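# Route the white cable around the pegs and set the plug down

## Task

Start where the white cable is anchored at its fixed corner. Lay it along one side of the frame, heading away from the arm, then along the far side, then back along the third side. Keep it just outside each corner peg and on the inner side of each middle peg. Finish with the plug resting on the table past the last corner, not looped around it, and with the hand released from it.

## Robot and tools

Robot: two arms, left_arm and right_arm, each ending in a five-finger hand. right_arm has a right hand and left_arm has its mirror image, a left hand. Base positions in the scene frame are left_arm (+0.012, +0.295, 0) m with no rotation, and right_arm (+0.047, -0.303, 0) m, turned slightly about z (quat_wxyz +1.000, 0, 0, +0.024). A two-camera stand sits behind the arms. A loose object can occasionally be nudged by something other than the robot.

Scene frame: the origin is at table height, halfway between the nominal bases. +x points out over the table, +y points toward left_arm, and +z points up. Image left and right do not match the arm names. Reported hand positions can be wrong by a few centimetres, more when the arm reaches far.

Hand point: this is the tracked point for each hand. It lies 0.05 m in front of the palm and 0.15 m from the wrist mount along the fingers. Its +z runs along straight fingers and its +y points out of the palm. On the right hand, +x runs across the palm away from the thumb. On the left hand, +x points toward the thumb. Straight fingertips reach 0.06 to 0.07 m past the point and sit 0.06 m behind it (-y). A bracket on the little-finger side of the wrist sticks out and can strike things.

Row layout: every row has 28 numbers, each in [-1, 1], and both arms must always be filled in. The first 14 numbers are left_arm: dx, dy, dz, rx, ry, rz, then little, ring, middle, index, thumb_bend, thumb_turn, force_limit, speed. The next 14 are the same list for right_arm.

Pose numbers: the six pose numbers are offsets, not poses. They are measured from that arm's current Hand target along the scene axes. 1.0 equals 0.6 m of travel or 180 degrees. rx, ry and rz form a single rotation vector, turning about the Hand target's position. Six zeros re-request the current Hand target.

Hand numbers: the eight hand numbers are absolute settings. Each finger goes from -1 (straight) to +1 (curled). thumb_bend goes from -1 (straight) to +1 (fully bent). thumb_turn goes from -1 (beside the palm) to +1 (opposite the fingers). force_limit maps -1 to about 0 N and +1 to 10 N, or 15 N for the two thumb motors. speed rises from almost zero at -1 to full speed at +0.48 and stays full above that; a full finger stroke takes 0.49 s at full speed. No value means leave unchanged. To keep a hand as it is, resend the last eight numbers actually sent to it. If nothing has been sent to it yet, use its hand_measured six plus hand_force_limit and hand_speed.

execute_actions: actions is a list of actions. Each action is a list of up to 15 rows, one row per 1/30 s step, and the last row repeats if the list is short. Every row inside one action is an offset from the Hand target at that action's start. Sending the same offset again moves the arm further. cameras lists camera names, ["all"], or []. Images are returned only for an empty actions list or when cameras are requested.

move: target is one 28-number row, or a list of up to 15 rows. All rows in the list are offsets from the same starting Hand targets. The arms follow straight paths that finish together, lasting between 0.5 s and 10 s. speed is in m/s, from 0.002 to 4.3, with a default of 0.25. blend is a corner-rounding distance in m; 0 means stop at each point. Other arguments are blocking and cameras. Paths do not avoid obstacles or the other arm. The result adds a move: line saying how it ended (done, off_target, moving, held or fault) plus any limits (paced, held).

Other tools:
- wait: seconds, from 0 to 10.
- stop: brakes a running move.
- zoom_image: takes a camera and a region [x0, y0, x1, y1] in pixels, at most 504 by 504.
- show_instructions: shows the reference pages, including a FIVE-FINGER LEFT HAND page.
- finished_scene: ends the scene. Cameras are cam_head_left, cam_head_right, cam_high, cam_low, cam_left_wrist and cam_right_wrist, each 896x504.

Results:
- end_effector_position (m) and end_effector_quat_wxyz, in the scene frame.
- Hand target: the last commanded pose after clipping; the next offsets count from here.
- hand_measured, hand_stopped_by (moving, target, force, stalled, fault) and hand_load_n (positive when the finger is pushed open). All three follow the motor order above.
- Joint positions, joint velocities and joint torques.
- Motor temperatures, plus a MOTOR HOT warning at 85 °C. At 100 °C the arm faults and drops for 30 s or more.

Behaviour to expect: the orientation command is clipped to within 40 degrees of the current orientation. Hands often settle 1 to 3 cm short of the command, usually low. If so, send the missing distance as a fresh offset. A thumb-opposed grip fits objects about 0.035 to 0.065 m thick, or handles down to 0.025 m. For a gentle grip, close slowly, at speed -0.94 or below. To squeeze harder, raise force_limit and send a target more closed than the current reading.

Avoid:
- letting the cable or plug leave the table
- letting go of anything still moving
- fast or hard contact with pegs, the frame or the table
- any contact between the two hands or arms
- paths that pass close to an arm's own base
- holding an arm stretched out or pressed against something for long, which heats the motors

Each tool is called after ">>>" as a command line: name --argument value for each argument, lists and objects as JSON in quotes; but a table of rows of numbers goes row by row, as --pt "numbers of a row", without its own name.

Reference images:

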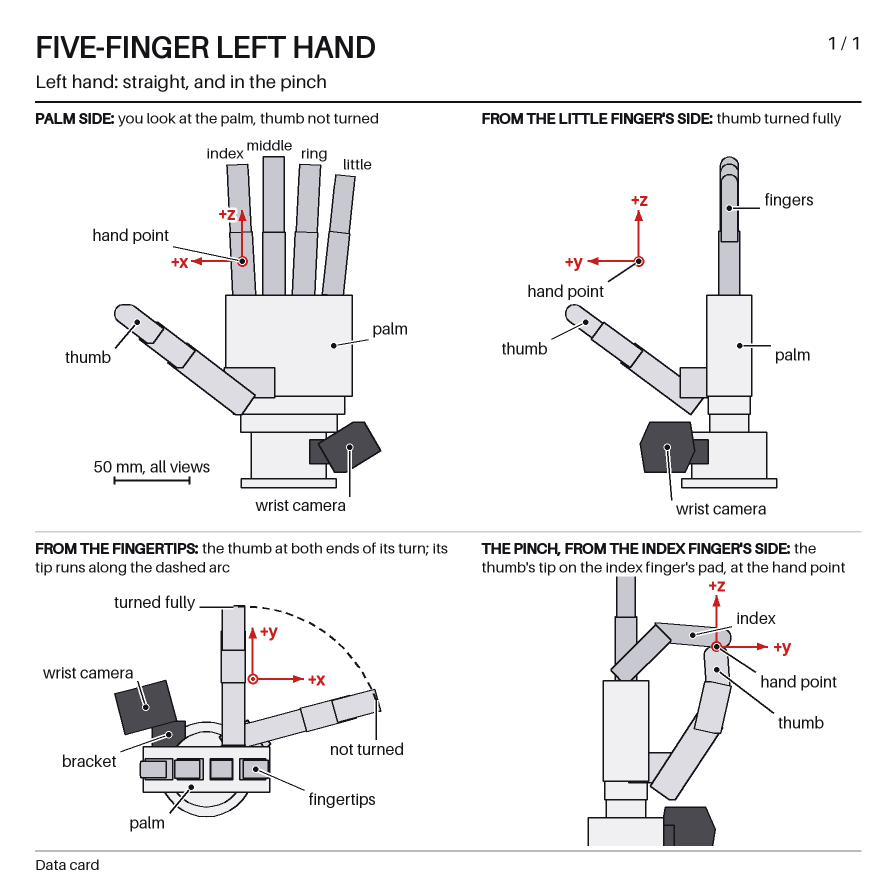

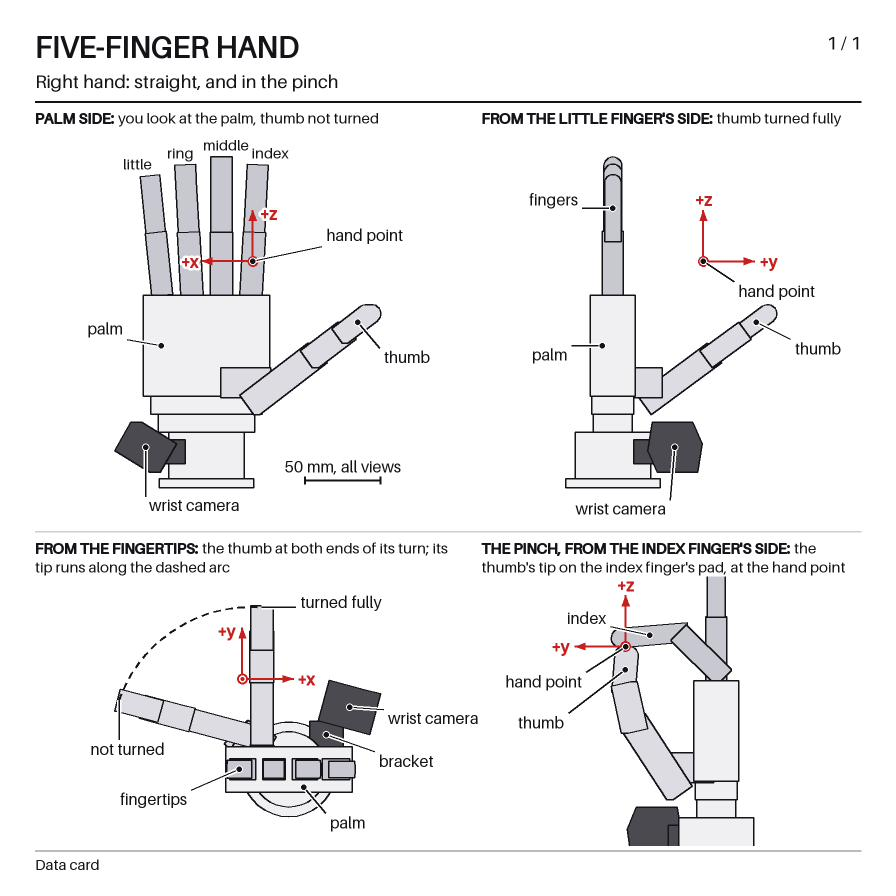

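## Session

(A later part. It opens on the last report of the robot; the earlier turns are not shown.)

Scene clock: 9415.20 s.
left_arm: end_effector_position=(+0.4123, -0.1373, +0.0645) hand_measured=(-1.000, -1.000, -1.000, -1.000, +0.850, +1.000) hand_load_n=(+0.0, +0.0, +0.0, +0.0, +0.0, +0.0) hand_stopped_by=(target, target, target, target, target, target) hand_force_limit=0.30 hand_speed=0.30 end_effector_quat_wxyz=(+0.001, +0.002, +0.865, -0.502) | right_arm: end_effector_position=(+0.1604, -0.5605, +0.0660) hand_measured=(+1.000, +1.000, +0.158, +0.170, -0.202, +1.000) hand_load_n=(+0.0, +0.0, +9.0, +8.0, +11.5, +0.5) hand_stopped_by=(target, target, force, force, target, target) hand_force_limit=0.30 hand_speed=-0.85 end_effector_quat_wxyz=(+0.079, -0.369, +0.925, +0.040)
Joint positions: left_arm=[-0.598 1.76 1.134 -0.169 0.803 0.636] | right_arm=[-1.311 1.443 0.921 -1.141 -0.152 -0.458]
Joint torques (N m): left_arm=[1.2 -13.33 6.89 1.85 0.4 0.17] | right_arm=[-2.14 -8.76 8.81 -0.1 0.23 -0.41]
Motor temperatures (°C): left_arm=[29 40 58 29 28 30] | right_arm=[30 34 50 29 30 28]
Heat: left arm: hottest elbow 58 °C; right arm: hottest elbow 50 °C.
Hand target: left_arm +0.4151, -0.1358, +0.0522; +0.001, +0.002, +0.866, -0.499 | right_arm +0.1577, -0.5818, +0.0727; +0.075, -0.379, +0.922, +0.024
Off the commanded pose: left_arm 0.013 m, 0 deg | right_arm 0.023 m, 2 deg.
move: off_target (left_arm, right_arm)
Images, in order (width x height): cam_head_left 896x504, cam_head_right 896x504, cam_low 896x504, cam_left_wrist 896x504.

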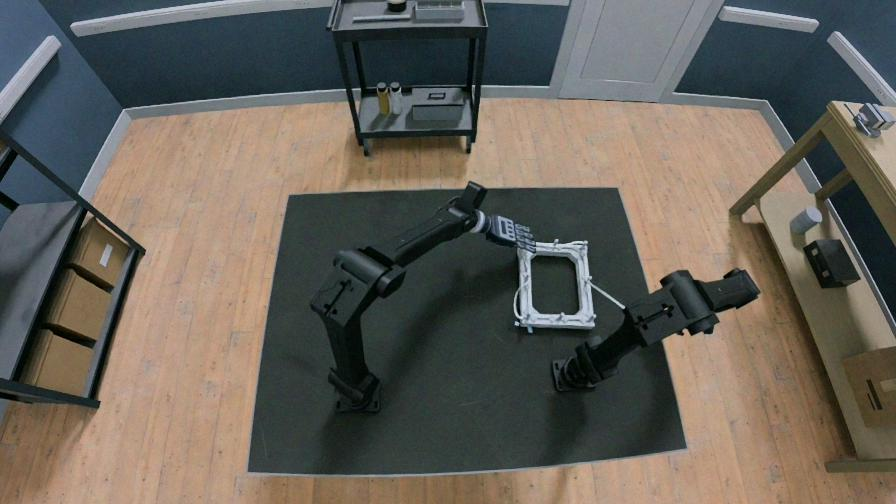

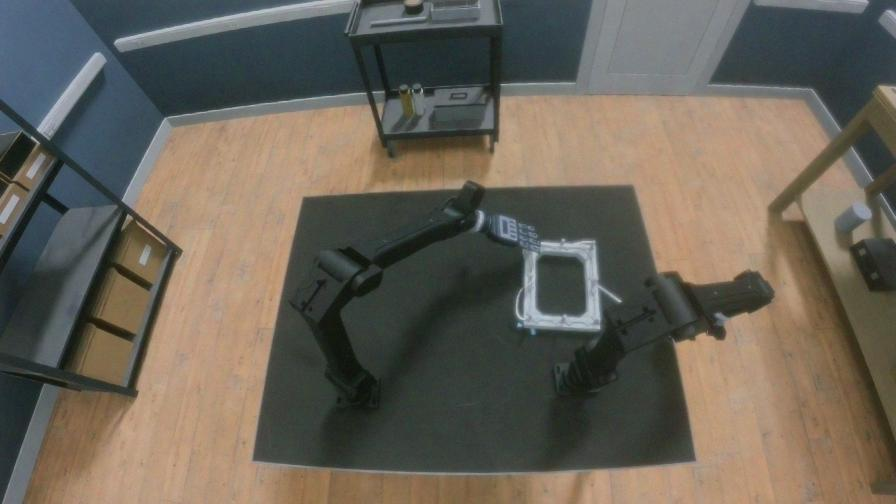

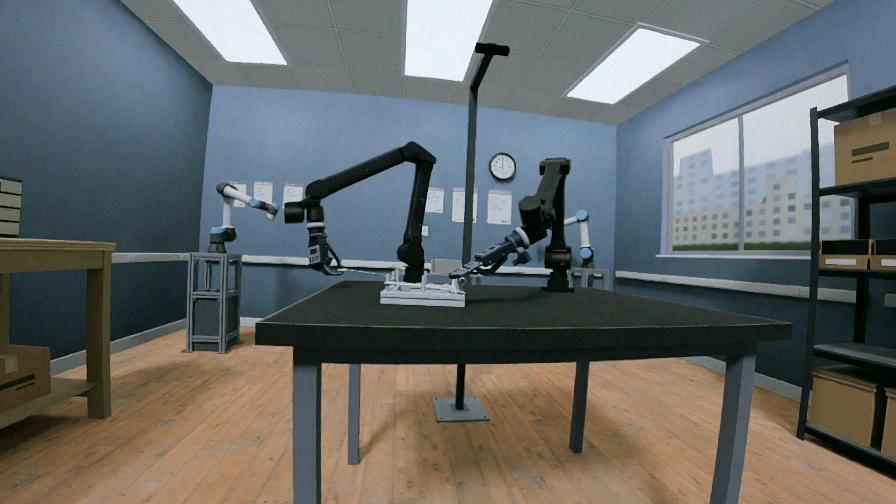

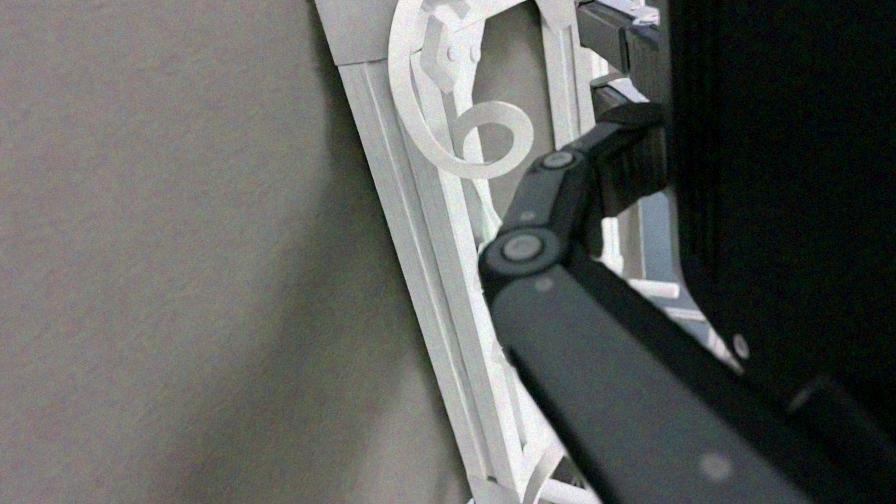

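>>> move --pt "0.0 0.0 0 0 0 0 -1 -1 -1 -1 0.85 1 0.3 0.3 -0.03 -0.03 0 0 0 0.0 1 1 0.5 0.6 -0.2 1 0.3 -0.85" --speed 0.06 --cameras '["cam_low","cam_left_wrist","cam_head_left"]'

>>> zoom_image --camera "cam_head_left" --region '[500, 205, 640, 345]'

>>> zoom_image --camera "cam_low" --region '[370, 245, 490, 315]'

Scene clock: 9425.97 s.
left_arm: end_effector_position=(+0.4123, -0.1373, +0.0645) hand_measured=(-1.000, -1.000, -1.000, -1.000, +0.850, +1.000) hand_load_n=(+0.0, +0.0, +0.0, +0.0, +0.0, +0.0) hand_stopped_by=(target, target, target, target, target, target) hand_force_limit=0.30 hand_speed=0.30 end_effector_quat_wxyz=(+0.001, +0.002, +0.865, -0.502) | right_arm: end_effector_position=(+0.1454, -0.5760, +0.0662) hand_measured=(+1.000, +1.000, +0.158, +0.168, -0.202, +1.000) hand_load_n=(+0.0, +0.0, +8.5, +8.5, +12.0, +1.5) hand_stopped_by=(target, target, force, force, target, target) hand_force_limit=0.30 hand_speed=-0.85 end_effector_quat_wxyz=(+0.083, -0.368, +0.925, +0.043)
Joint positions: left_arm=[-0.598 1.76 1.134 -0.169 0.803 0.636] | right_arm=[-1.365 1.476 0.955 -1.156 -0.153 -0.51]
Joint torques (N m): left_arm=[1.2 -13.33 6.89 1.84 0.4 0.17] | right_arm=[-2.26 -8.88 8.83 -0.03 0.56 -0.45]
Motor temperatures (°C): left_arm=[29 40 57 29 28 30] | right_arm=[30 34 50 29 30 28]
Heat: left arm: hottest elbow 57 °C; right arm: hottest elbow 50 °C.
Hand target: left_arm +0.4151, -0.1358, +0.0522; +0.001, +0.002, +0.866, -0.499 | right_arm +0.1396, -0.5998, +0.0727; +0.075, -0.379, +0.922, +0.025
Off the commanded pose: left_arm 0.013 m, 0 deg | right_arm 0.025 m, 3 deg.
move: off_target (left_arm, right_arm)
Images, in order (width x height): cam_head_left 896x504, cam_low 896x504, cam_left_wrist 896x504.

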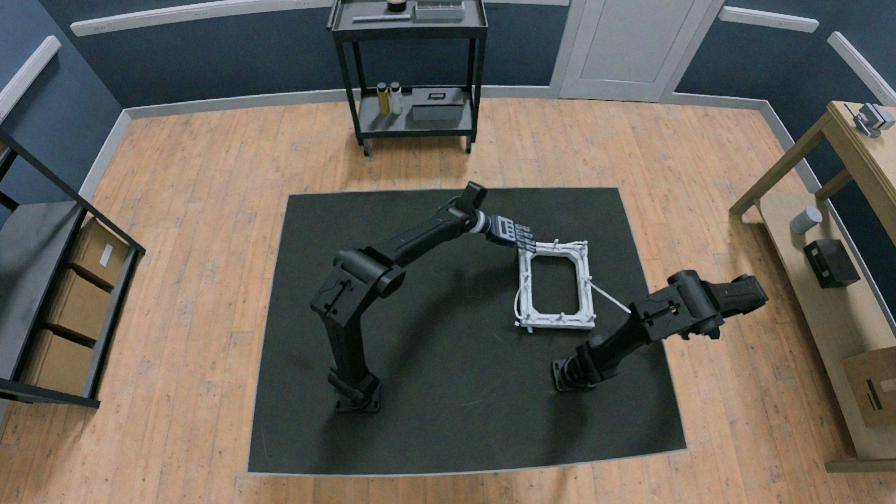

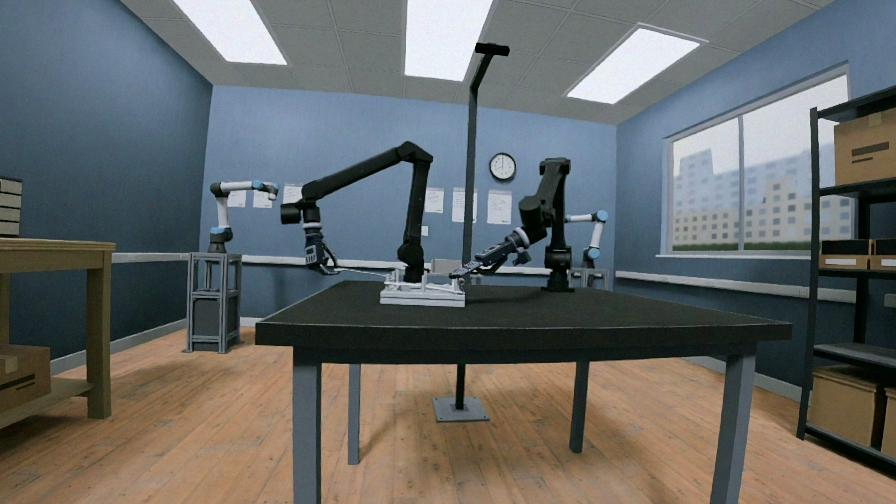

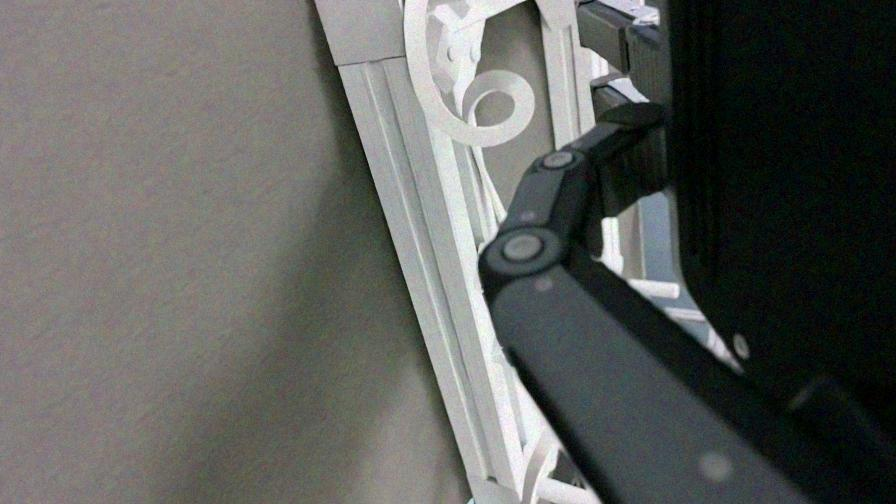

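Scaled by 3.600 from the camera's 896x504 image, which has a finer 1280x720 frame.

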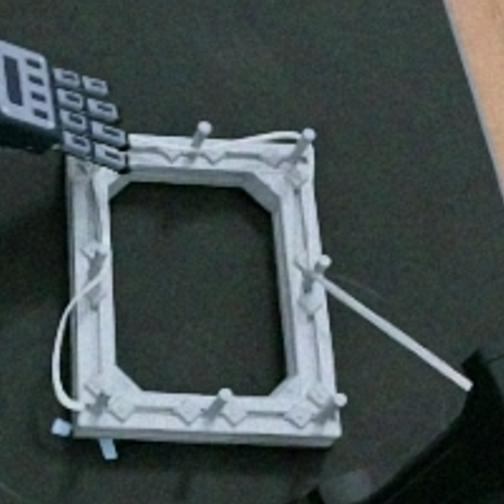

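Scaled by 4.200 from the camera's 896x504 image, which has a finer 1280x720 frame.

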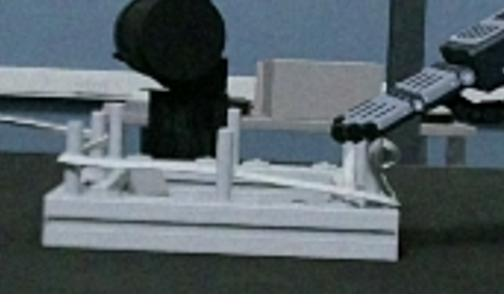

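>>> move --pt "0.0 0.0 0 0 0 0 -1 -1 -1 -1 0.85 1 0.3 0.3 -0.05 0.1 -0.005 0 0 -0.07 1 1 0.5 0.6 -0.2 1 0.3 -0.85" --pt "0.0 0.0 0 0 0 0 -1 -1 -1 -1 0.85 1 0.3 0.3 -0.066 0.21 -0.01 0 0 -0.128 1 1 0.5 0.6 -0.2 1 0.3 -0.85" --speed 0.08 --blend 0.015 --cameras '["cam_low","cam_high","cam_head_left","cam_right_wrist"]'

>>> zoom_image --camera "cam_head_left" --region '[500, 205, 640, 345]'

>>> zoom_image --camera "cam_high" --region '[200, 20, 400, 220]'

Scene clock: 9454.10 s.
left_arm: end_effector_position=(+0.4123, -0.1373, +0.0645) hand_measured=(-1.000, -1.000, -1.000, -1.000, +0.850, +1.000) hand_load_n=(+0.0, +0.0, +0.0, +0.0, +0.0, +0.0) hand_stopped_by=(target, target, target, target, target, target) hand_force_limit=0.30 hand_speed=0.30 end_effector_quat_wxyz=(+0.001, +0.002, +0.865, -0.502) | right_arm: end_effector_position=(+0.1009, -0.4777, +0.0662) hand_measured=(+1.000, +1.000, +0.158, +0.168, -0.202, +1.000) hand_load_n=(+0.0, +0.0, +9.5, +7.5, +10.5, -1.0) hand_stopped_by=(target, target, force, force, target, target) hand_force_limit=0.30 hand_speed=-0.85 end_effector_quat_wxyz=(+0.077, -0.198, +0.977, +0.005)
Joint positions: left_arm=[-0.598 1.76 1.134 -0.169 0.803 0.636] | right_arm=[-1.534 1.101 0.639 -1.136 -0.151 -0.318]
Joint torques (N m): left_arm=[1.2 -13.33 6.9 1.84 0.4 0.17] | right_arm=[-0.5 -4.89 5.7 0.02 -0.24 0.08]
Motor temperatures (°C): left_arm=[29 39 57 29 28 30] | right_arm=[30 34 50 29 30 28]
Heat: left arm: hottest elbow 57 °C; right arm: hottest elbow 50 °C.
Hand target: left_arm +0.4151, -0.1358, +0.0522; +0.001, +0.002, +0.866, -0.499 | right_arm +0.1001, -0.4739, +0.0667; +0.078, -0.188, +0.979, +0.009
Off the commanded pose: left_arm 0.013 m, 0 deg | right_arm 0.004 m, 1 deg.
move: off_target (left_arm)
Images, in order (width x height): cam_head_left 896x504, cam_high 896x504, cam_low 896x504, cam_right_wrist 896x504.

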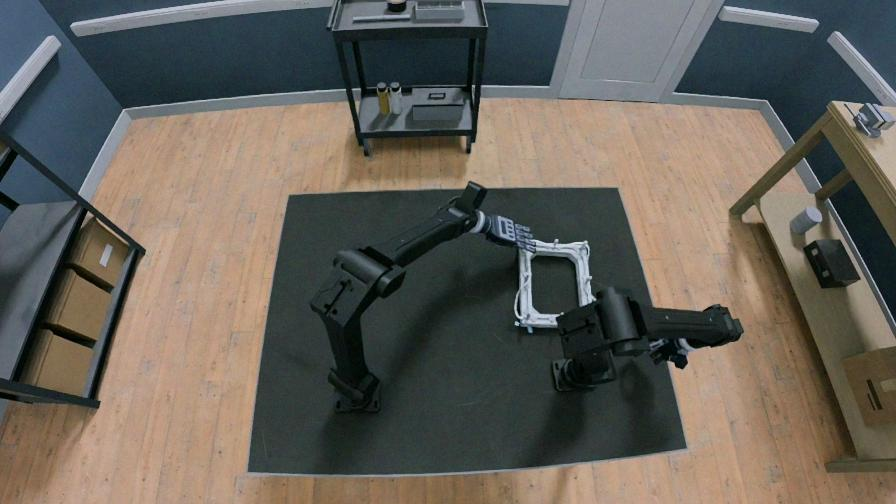

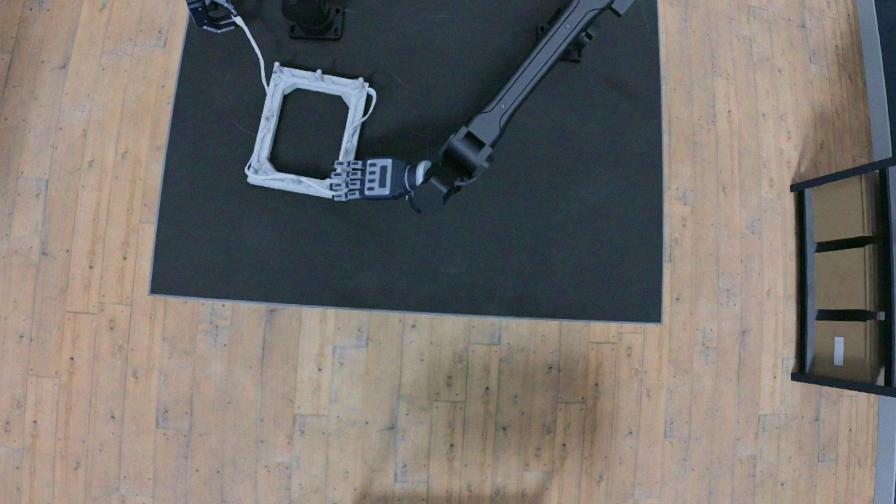

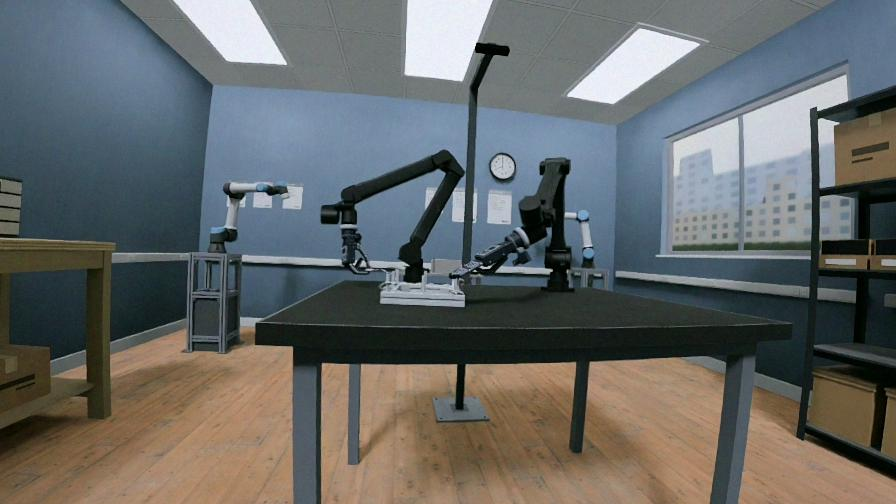

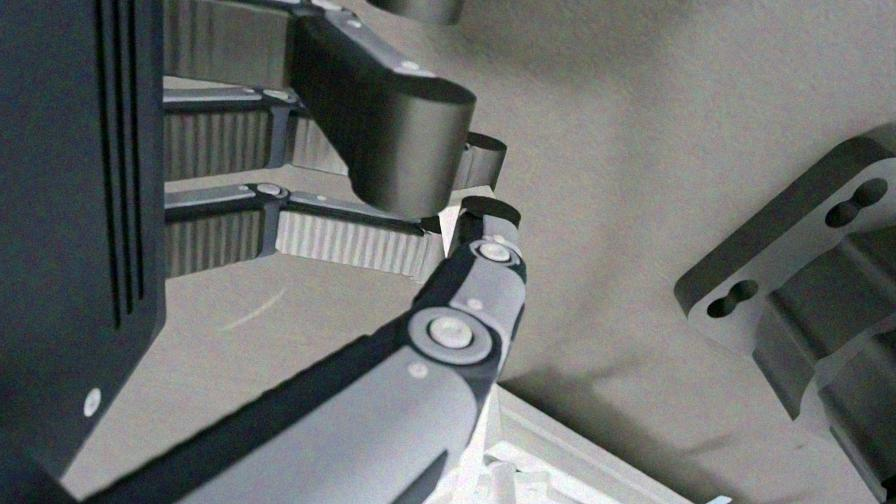

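Scaled by 3.600 from the camera's 896x504 image, which has a finer 1280x720 frame.

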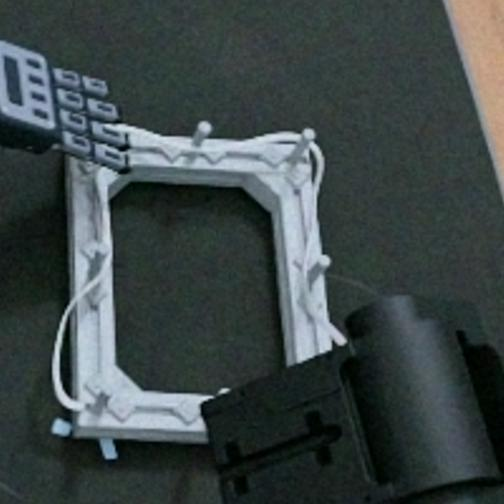

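Scaled by 2.520 from the camera's 896x504 image, which has a finer 1280x720 frame.

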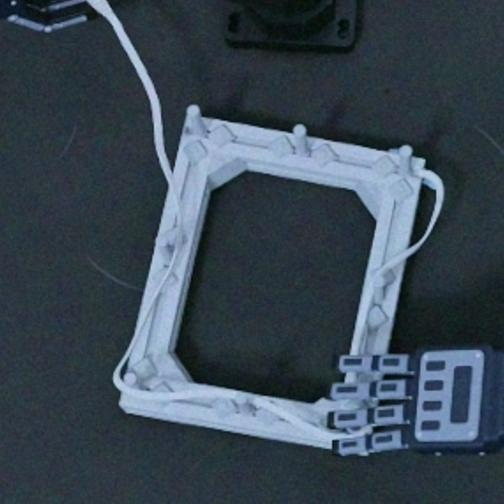

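>>> move --pt "0.0 0.0 0 0 0 0 -1 -1 -1 -1 0.85 1 0.3 0.3 -0.02 -0.01 -0.02 0 0 0.0 1 1 0.5 0.6 -0.2 1 0.3 -0.85" --pt "0.0 0.0 0 0 0 0 -1 -1 -1 -1 0.85 1 0.3 0.3 -0.02 -0.01 -0.042 0 0 0.0 1 1 0.5 0.6 -0.2 1 0.3 -0.85" --speed 0.05 --cameras '["cam_low","cam_high","cam_right_wrist"]'

>>> zoom_image --camera "cam_high" --region '[200, 20, 400, 220]'

>>> zoom_image --camera "cam_low" --region '[320, 225, 490, 315]'

Scene clock: 9470.87 s.
left_arm: end_effector_position=(+0.4123, -0.1373, +0.0645) hand_measured=(-1.000, -1.000, -1.000, -1.000, +0.850, +1.000) hand_load_n=(+0.0, +0.0, +0.0, +0.0, +0.0, +0.0) hand_stopped_by=(target, target, target, target, target, target) hand_force_limit=0.30 hand_speed=0.30 end_effector_quat_wxyz=(+0.001, +0.002, +0.865, -0.502) | right_arm: end_effector_position=(+0.0906, -0.4793, +0.0449) hand_measured=(+1.000, +1.000, +0.158, +0.168, -0.202, +1.000) hand_load_n=(+0.0, +0.0, +9.5, +7.0, +11.0, -1.0) hand_stopped_by=(target, target, force, force, target, target) hand_force_limit=0.30 hand_speed=-0.85 end_effector_quat_wxyz=(+0.078, -0.186, +0.979, +0.008)
Joint positions: left_arm=[-0.598 1.76 1.134 -0.169 0.803 0.636] | right_arm=[-1.583 1.149 0.606 -1.069 -0.151 -0.343]
Joint torques (N m): left_arm=[1.26 -13.39 6.9 1.84 0.4 0.17] | right_arm=[-1.38 -3.96 5.61 0.76 -0.14 -0.14]
Motor temperatures (°C): left_arm=[29 39 57 29 28 30] | right_arm=[30 34 50 29 30 28]
Heat: left arm: hottest elbow 57 °C; right arm: hottest elbow 50 °C.
Hand target: left_arm +0.4151, -0.1358, +0.0522; +0.001, +0.002, +0.866, -0.499 | right_arm +0.0881, -0.4799, +0.0415; +0.078, -0.188, +0.979, +0.009
Off the commanded pose: left_arm 0.013 m, 0 deg | right_arm 0.004 m, 0 deg.
move: off_target (left_arm)
Images, in order (width x height): cam_high 896x504, cam_low 896x504, cam_right_wrist 896x504.

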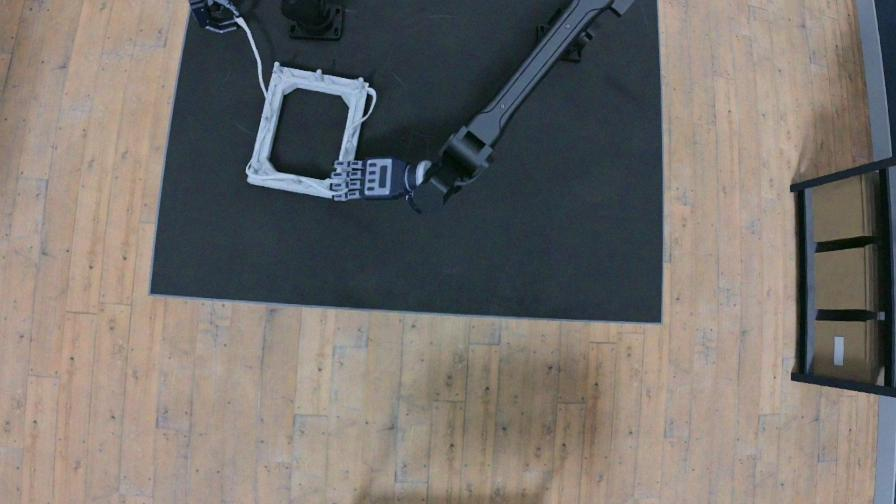

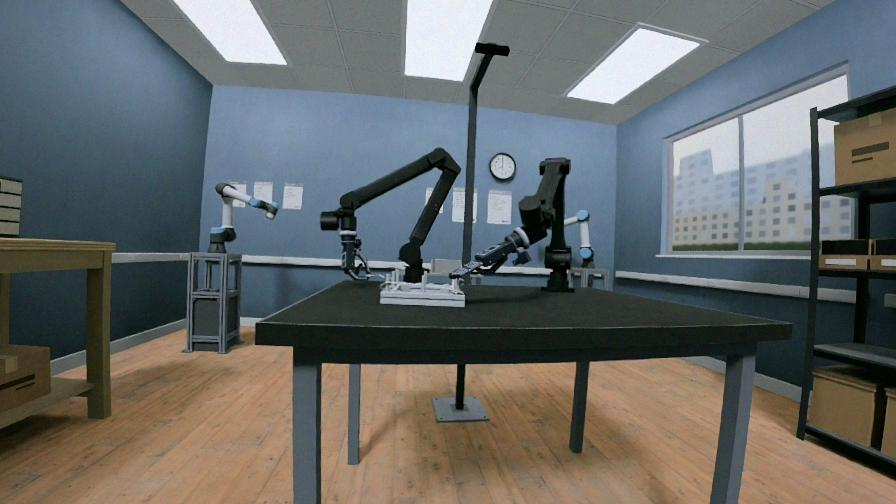

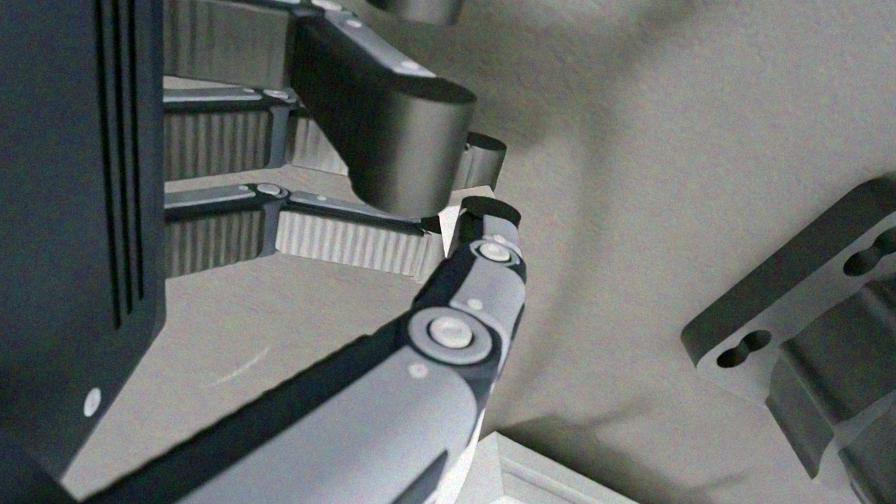

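Scaled by 2.520 from the camera's 896x504 image, which has a finer 1280x720 frame.

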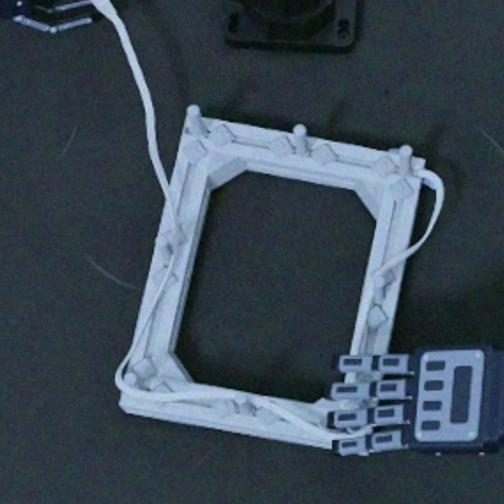

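Scaled by 2.965 from the camera's 896x504 image, which has a finer 1280x720 frame.

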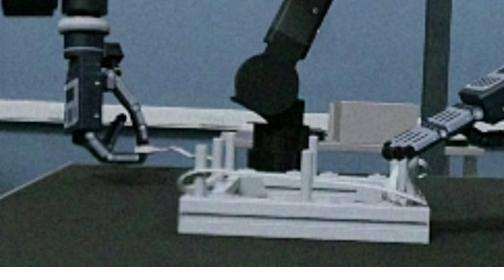

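>>> zoom_image --camera "cam_high" --region '[240, 90, 290, 150]'

>>> zoom_image --camera "cam_high" --region '[240, 145, 300, 205]'

>>> zoom_image --camera "cam_low" --region '[375, 260, 425, 305]'

Scaled by 8.400 from the camera's 896x504 image, which has a finer 1280x720 frame.

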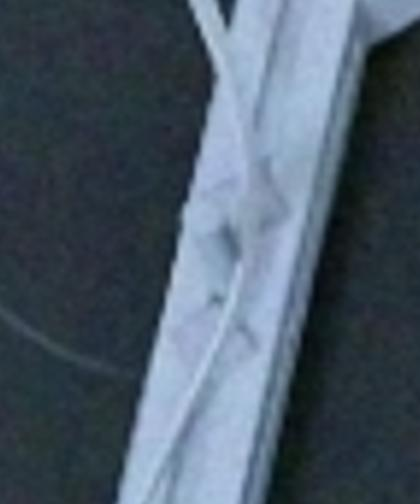

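Scaled by 8.400 from the camera's 896x504 image, which has a finer 1280x720 frame.

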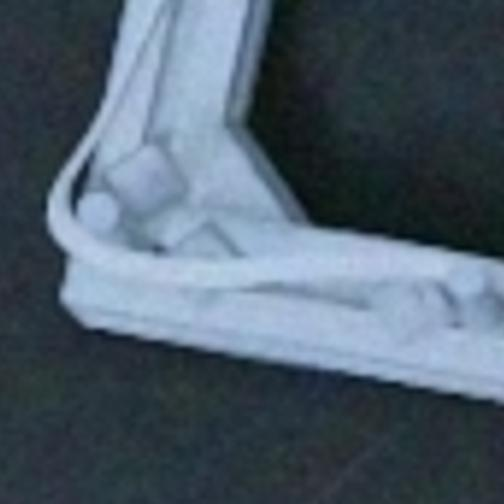

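Scaled by 10.080 from the camera's 896x504 image, which has a finer 1280x720 frame.

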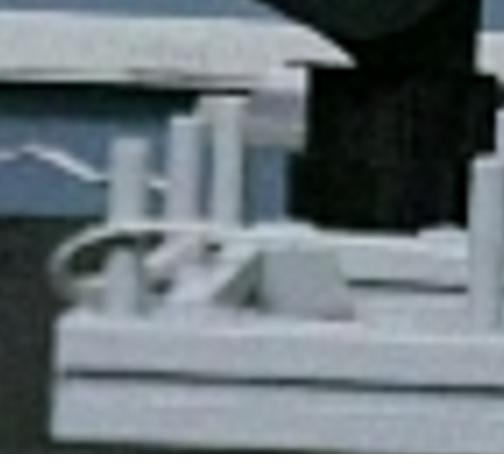

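>>> zoom_image --camera "cam_low" --region '[385, 265, 415, 295]'

>>> execute_actions --actions '[]' --cameras '["cam_head_left","cam_head_right","cam_left_wrist"]'

>>> zoom_image --camera "cam_head_left" --region '[565, 225, 615, 305]'

>>> zoom_image --camera "cam_head_right" --region '[565, 225, 625, 305]'

Scaled by 16.800 from the camera's 896x504 image, which has a finer 1280x720 frame.

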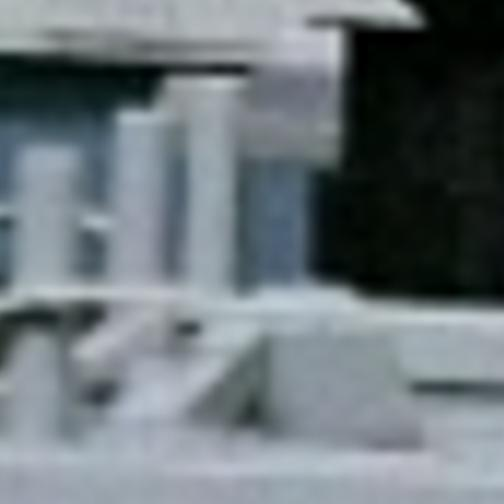

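Scene clock: 9490.33 s.
left_arm: end_effector_position=(+0.4123, -0.1373, +0.0645) hand_measured=(-1.000, -1.000, -1.000, -1.000, +0.850, +1.000) hand_load_n=(+0.0, +0.0, +0.0, +0.0, +0.0, +0.0) hand_stopped_by=(target, target, target, target, target, target) hand_force_limit=0.30 hand_speed=0.30 end_effector_quat_wxyz=(+0.001, +0.002, +0.865, -0.502) | right_arm: end_effector_position=(+0.0906, -0.4794, +0.0449) hand_measured=(+1.000, +1.000, +0.158, +0.168, -0.202, +1.000) hand_load_n=(+0.0, +0.0, +9.5, +7.5, +11.0, -1.0) hand_stopped_by=(target, target, force, force, target, target) hand_force_limit=0.30 hand_speed=-0.85 end_effector_quat_wxyz=(+0.078, -0.186, +0.979, +0.008)
Joint positions: left_arm=[-0.598 1.76 1.134 -0.169 0.803 0.636] | right_arm=[-1.583 1.149 0.606 -1.068 -0.151 -0.343]
Joint velocities: within noise
Joint torques (N m): left_arm=[1.2 -13.33 6.89 1.84 0.4 0.17] | right_arm=[-0.73 -4.54 5.7 0.8 -0.1 -0.22]
Motor temperatures (°C): left_arm=[29 39 57 29 28 30] | right_arm=[30 34 49 29 30 28]
Heat: left arm: hottest elbow 57 °C; right arm: hottest elbow 49 °C.
Hand target: left_arm +0.4151, -0.1358, +0.0522; +0.001, +0.002, +0.866, -0.499 | right_arm +0.0881, -0.4799, +0.0415; +0.078, -0.188, +0.979, +0.009
Off the commanded pose: left_arm 0.013 m, 0 deg | right_arm 0.004 m, 0 deg.
Images, in order (width x height): cam_head_left 896x504, cam_head_right 896x504, cam_left_wrist 896x504.

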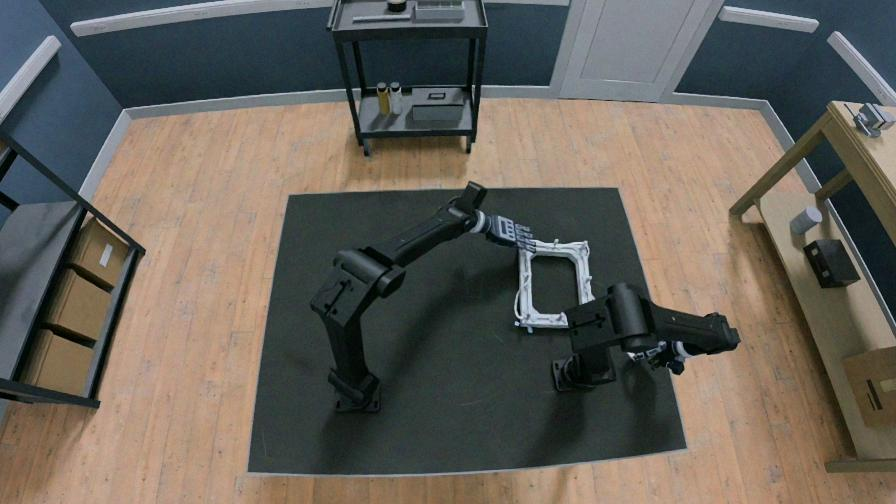

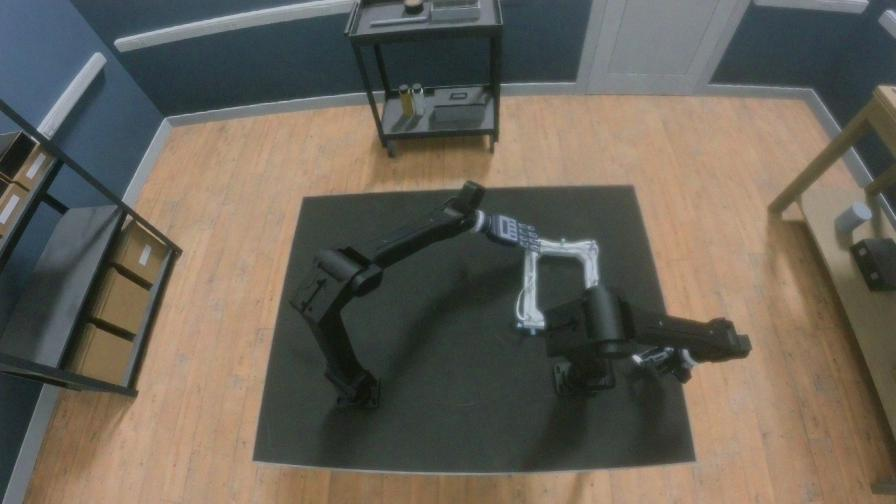

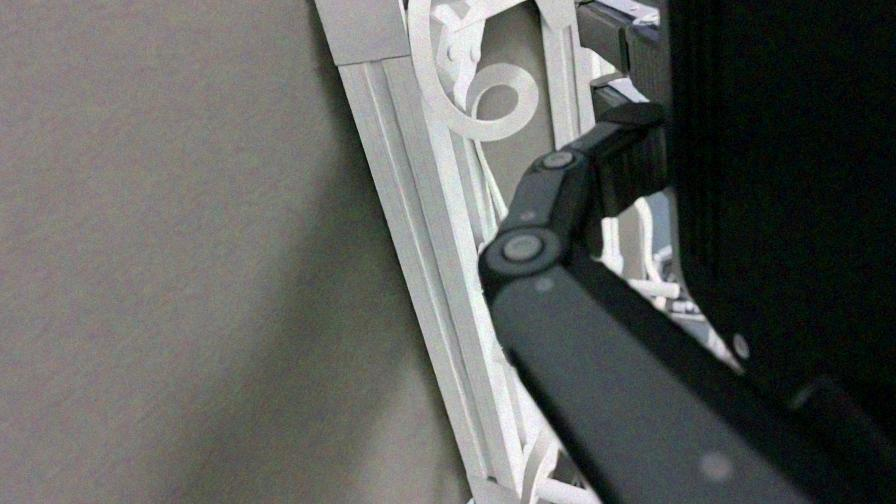

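Scaled by 6.300 from the camera's 896x504 image, which has a finer 1280x720 frame.

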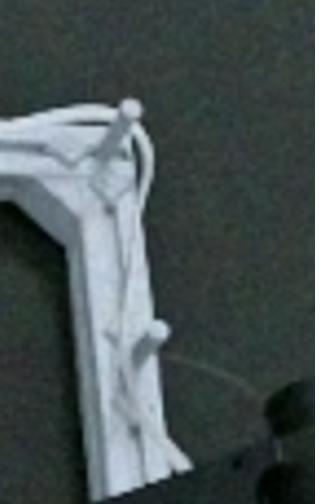

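Scaled by 6.300 from the camera's 896x504 image, which has a finer 1280x720 frame.

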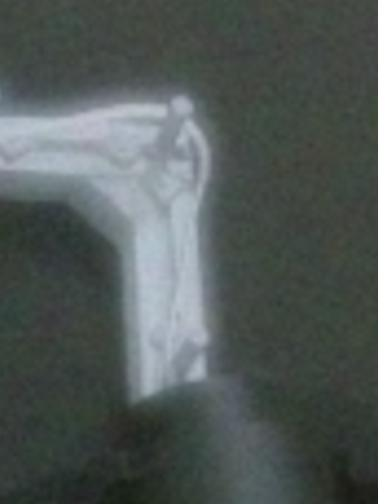

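>>> execute_actions --actions '[[[0,0,0,0,0,0,-1,-1,-1,-1,0.85,1,0.3,0.3, 0,0,0,0,0,0,1,1,-0.1,-0.1,-0.2,1,0.3,-0.5]],[[0,0,0,0,0,0,-1,-1,-1,-1,0.85,1,0.3,0.3, 0,0,0,0,0,0,1,1,-0.1,-0.1,-0.2,1,0.3,-0.5]],[[0,0,0,0,0,0,-1,-1,-1,-1,0.85,1,0.3,0.3, 0,0,0,0,0,0,1,1,-0.1,-0.1,-0.2,1,0.3,-0.5]]]' --cameras '["cam_high","cam_right_wrist","cam_low"]'

>>> zoom_image --camera "cam_high" --region '[180, 0, 380, 200]'

Scene clock: 9499.63 s.
left_arm: end_effector_position=(+0.4123, -0.1373, +0.0645) hand_measured=(-1.000, -1.000, -1.000, -1.000, +0.850, +1.000) hand_load_n=(+0.0, +0.0, +0.0, -0.5, +0.0, +0.0) hand_stopped_by=(target, target, target, target, target, target) hand_force_limit=0.30 hand_speed=0.30 end_effector_quat_wxyz=(+0.001, +0.002, +0.865, -0.502) | right_arm: end_effector_position=(+0.0905, -0.4797, +0.0448) hand_measured=(+1.000, +1.000, -0.100, -0.100, -0.200, +1.000) hand_load_n=(+0.0, +0.0, +0.0, +0.0, -0.5, +0.0) hand_stopped_by=(target, target, target, target, target, target) hand_force_limit=0.30 hand_speed=-0.50 end_effector_quat_wxyz=(+0.078, -0.186, +0.979, +0.008)
Joint positions: left_arm=[-0.598 1.76 1.134 -0.169 0.803 0.636] | right_arm=[-1.584 1.149 0.606 -1.068 -0.151 -0.343]
Joint torques (N m): left_arm=[1.2 -13.39 6.89 1.84 0.4 0.17] | right_arm=[-1.14 -4.42 5.45 0.75 -0.14 -0.18]
Motor temperatures (°C): left_arm=[29 39 57 29 28 30] | right_arm=[30 34 49 29 30 28]
Heat: left arm: hottest elbow 57 °C; right arm: hottest elbow 49 °C.
Hand target: left_arm +0.4151, -0.1358, +0.0522; +0.001, +0.002, +0.866, -0.499 | right_arm +0.0881, -0.4799, +0.0415; +0.078, -0.188, +0.979, +0.009
Off the commanded pose: left_arm 0.013 m, 0 deg | right_arm 0.004 m, 0 deg.
Images, in order (width x height): cam_high 896x504, cam_low 896x504, cam_right_wrist 896x504.

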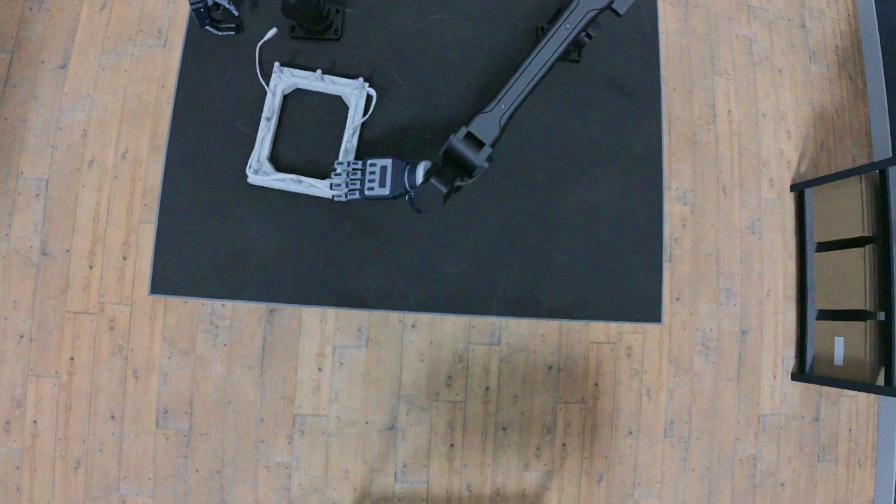

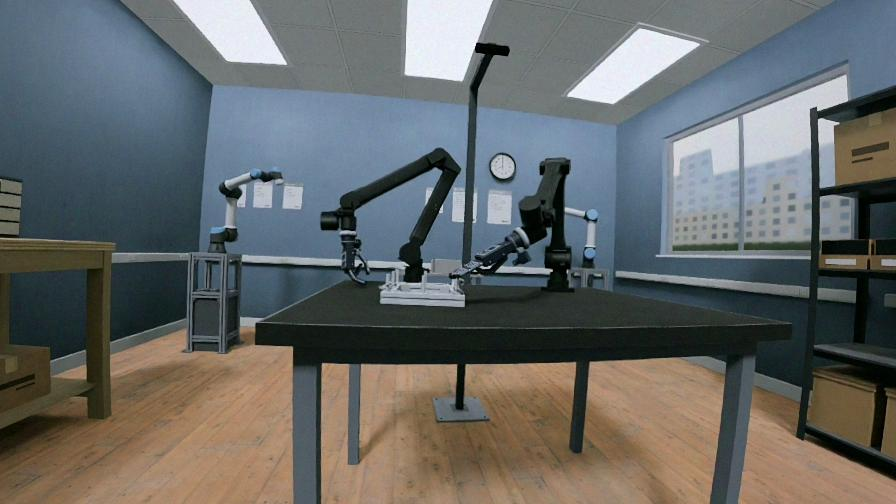

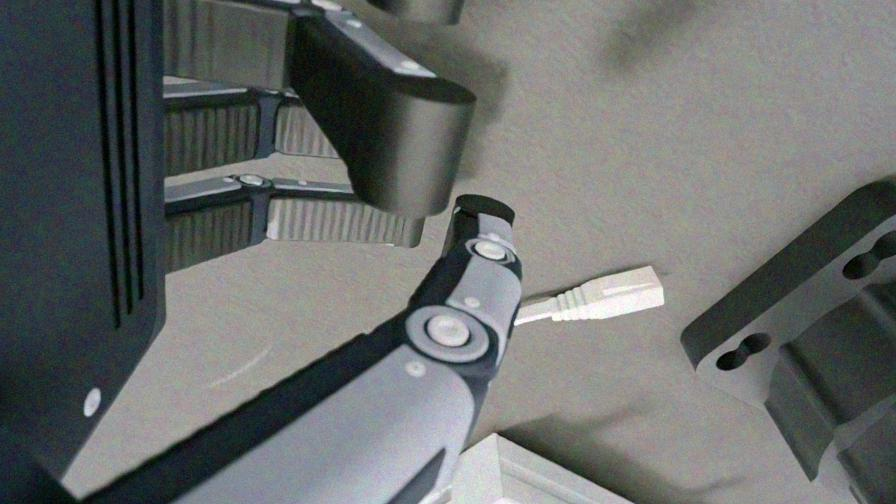

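Scaled by 2.520 from the camera's 896x504 image, which has a finer 1280x720 frame.

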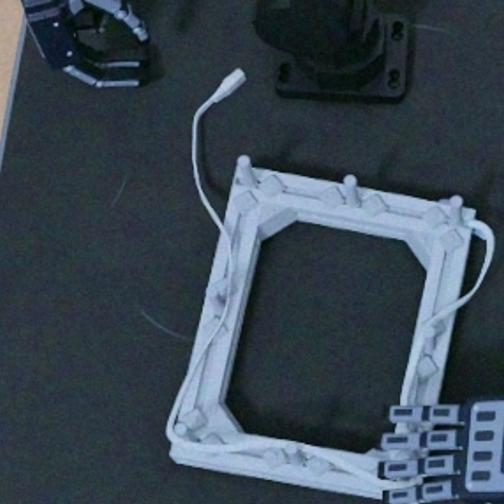

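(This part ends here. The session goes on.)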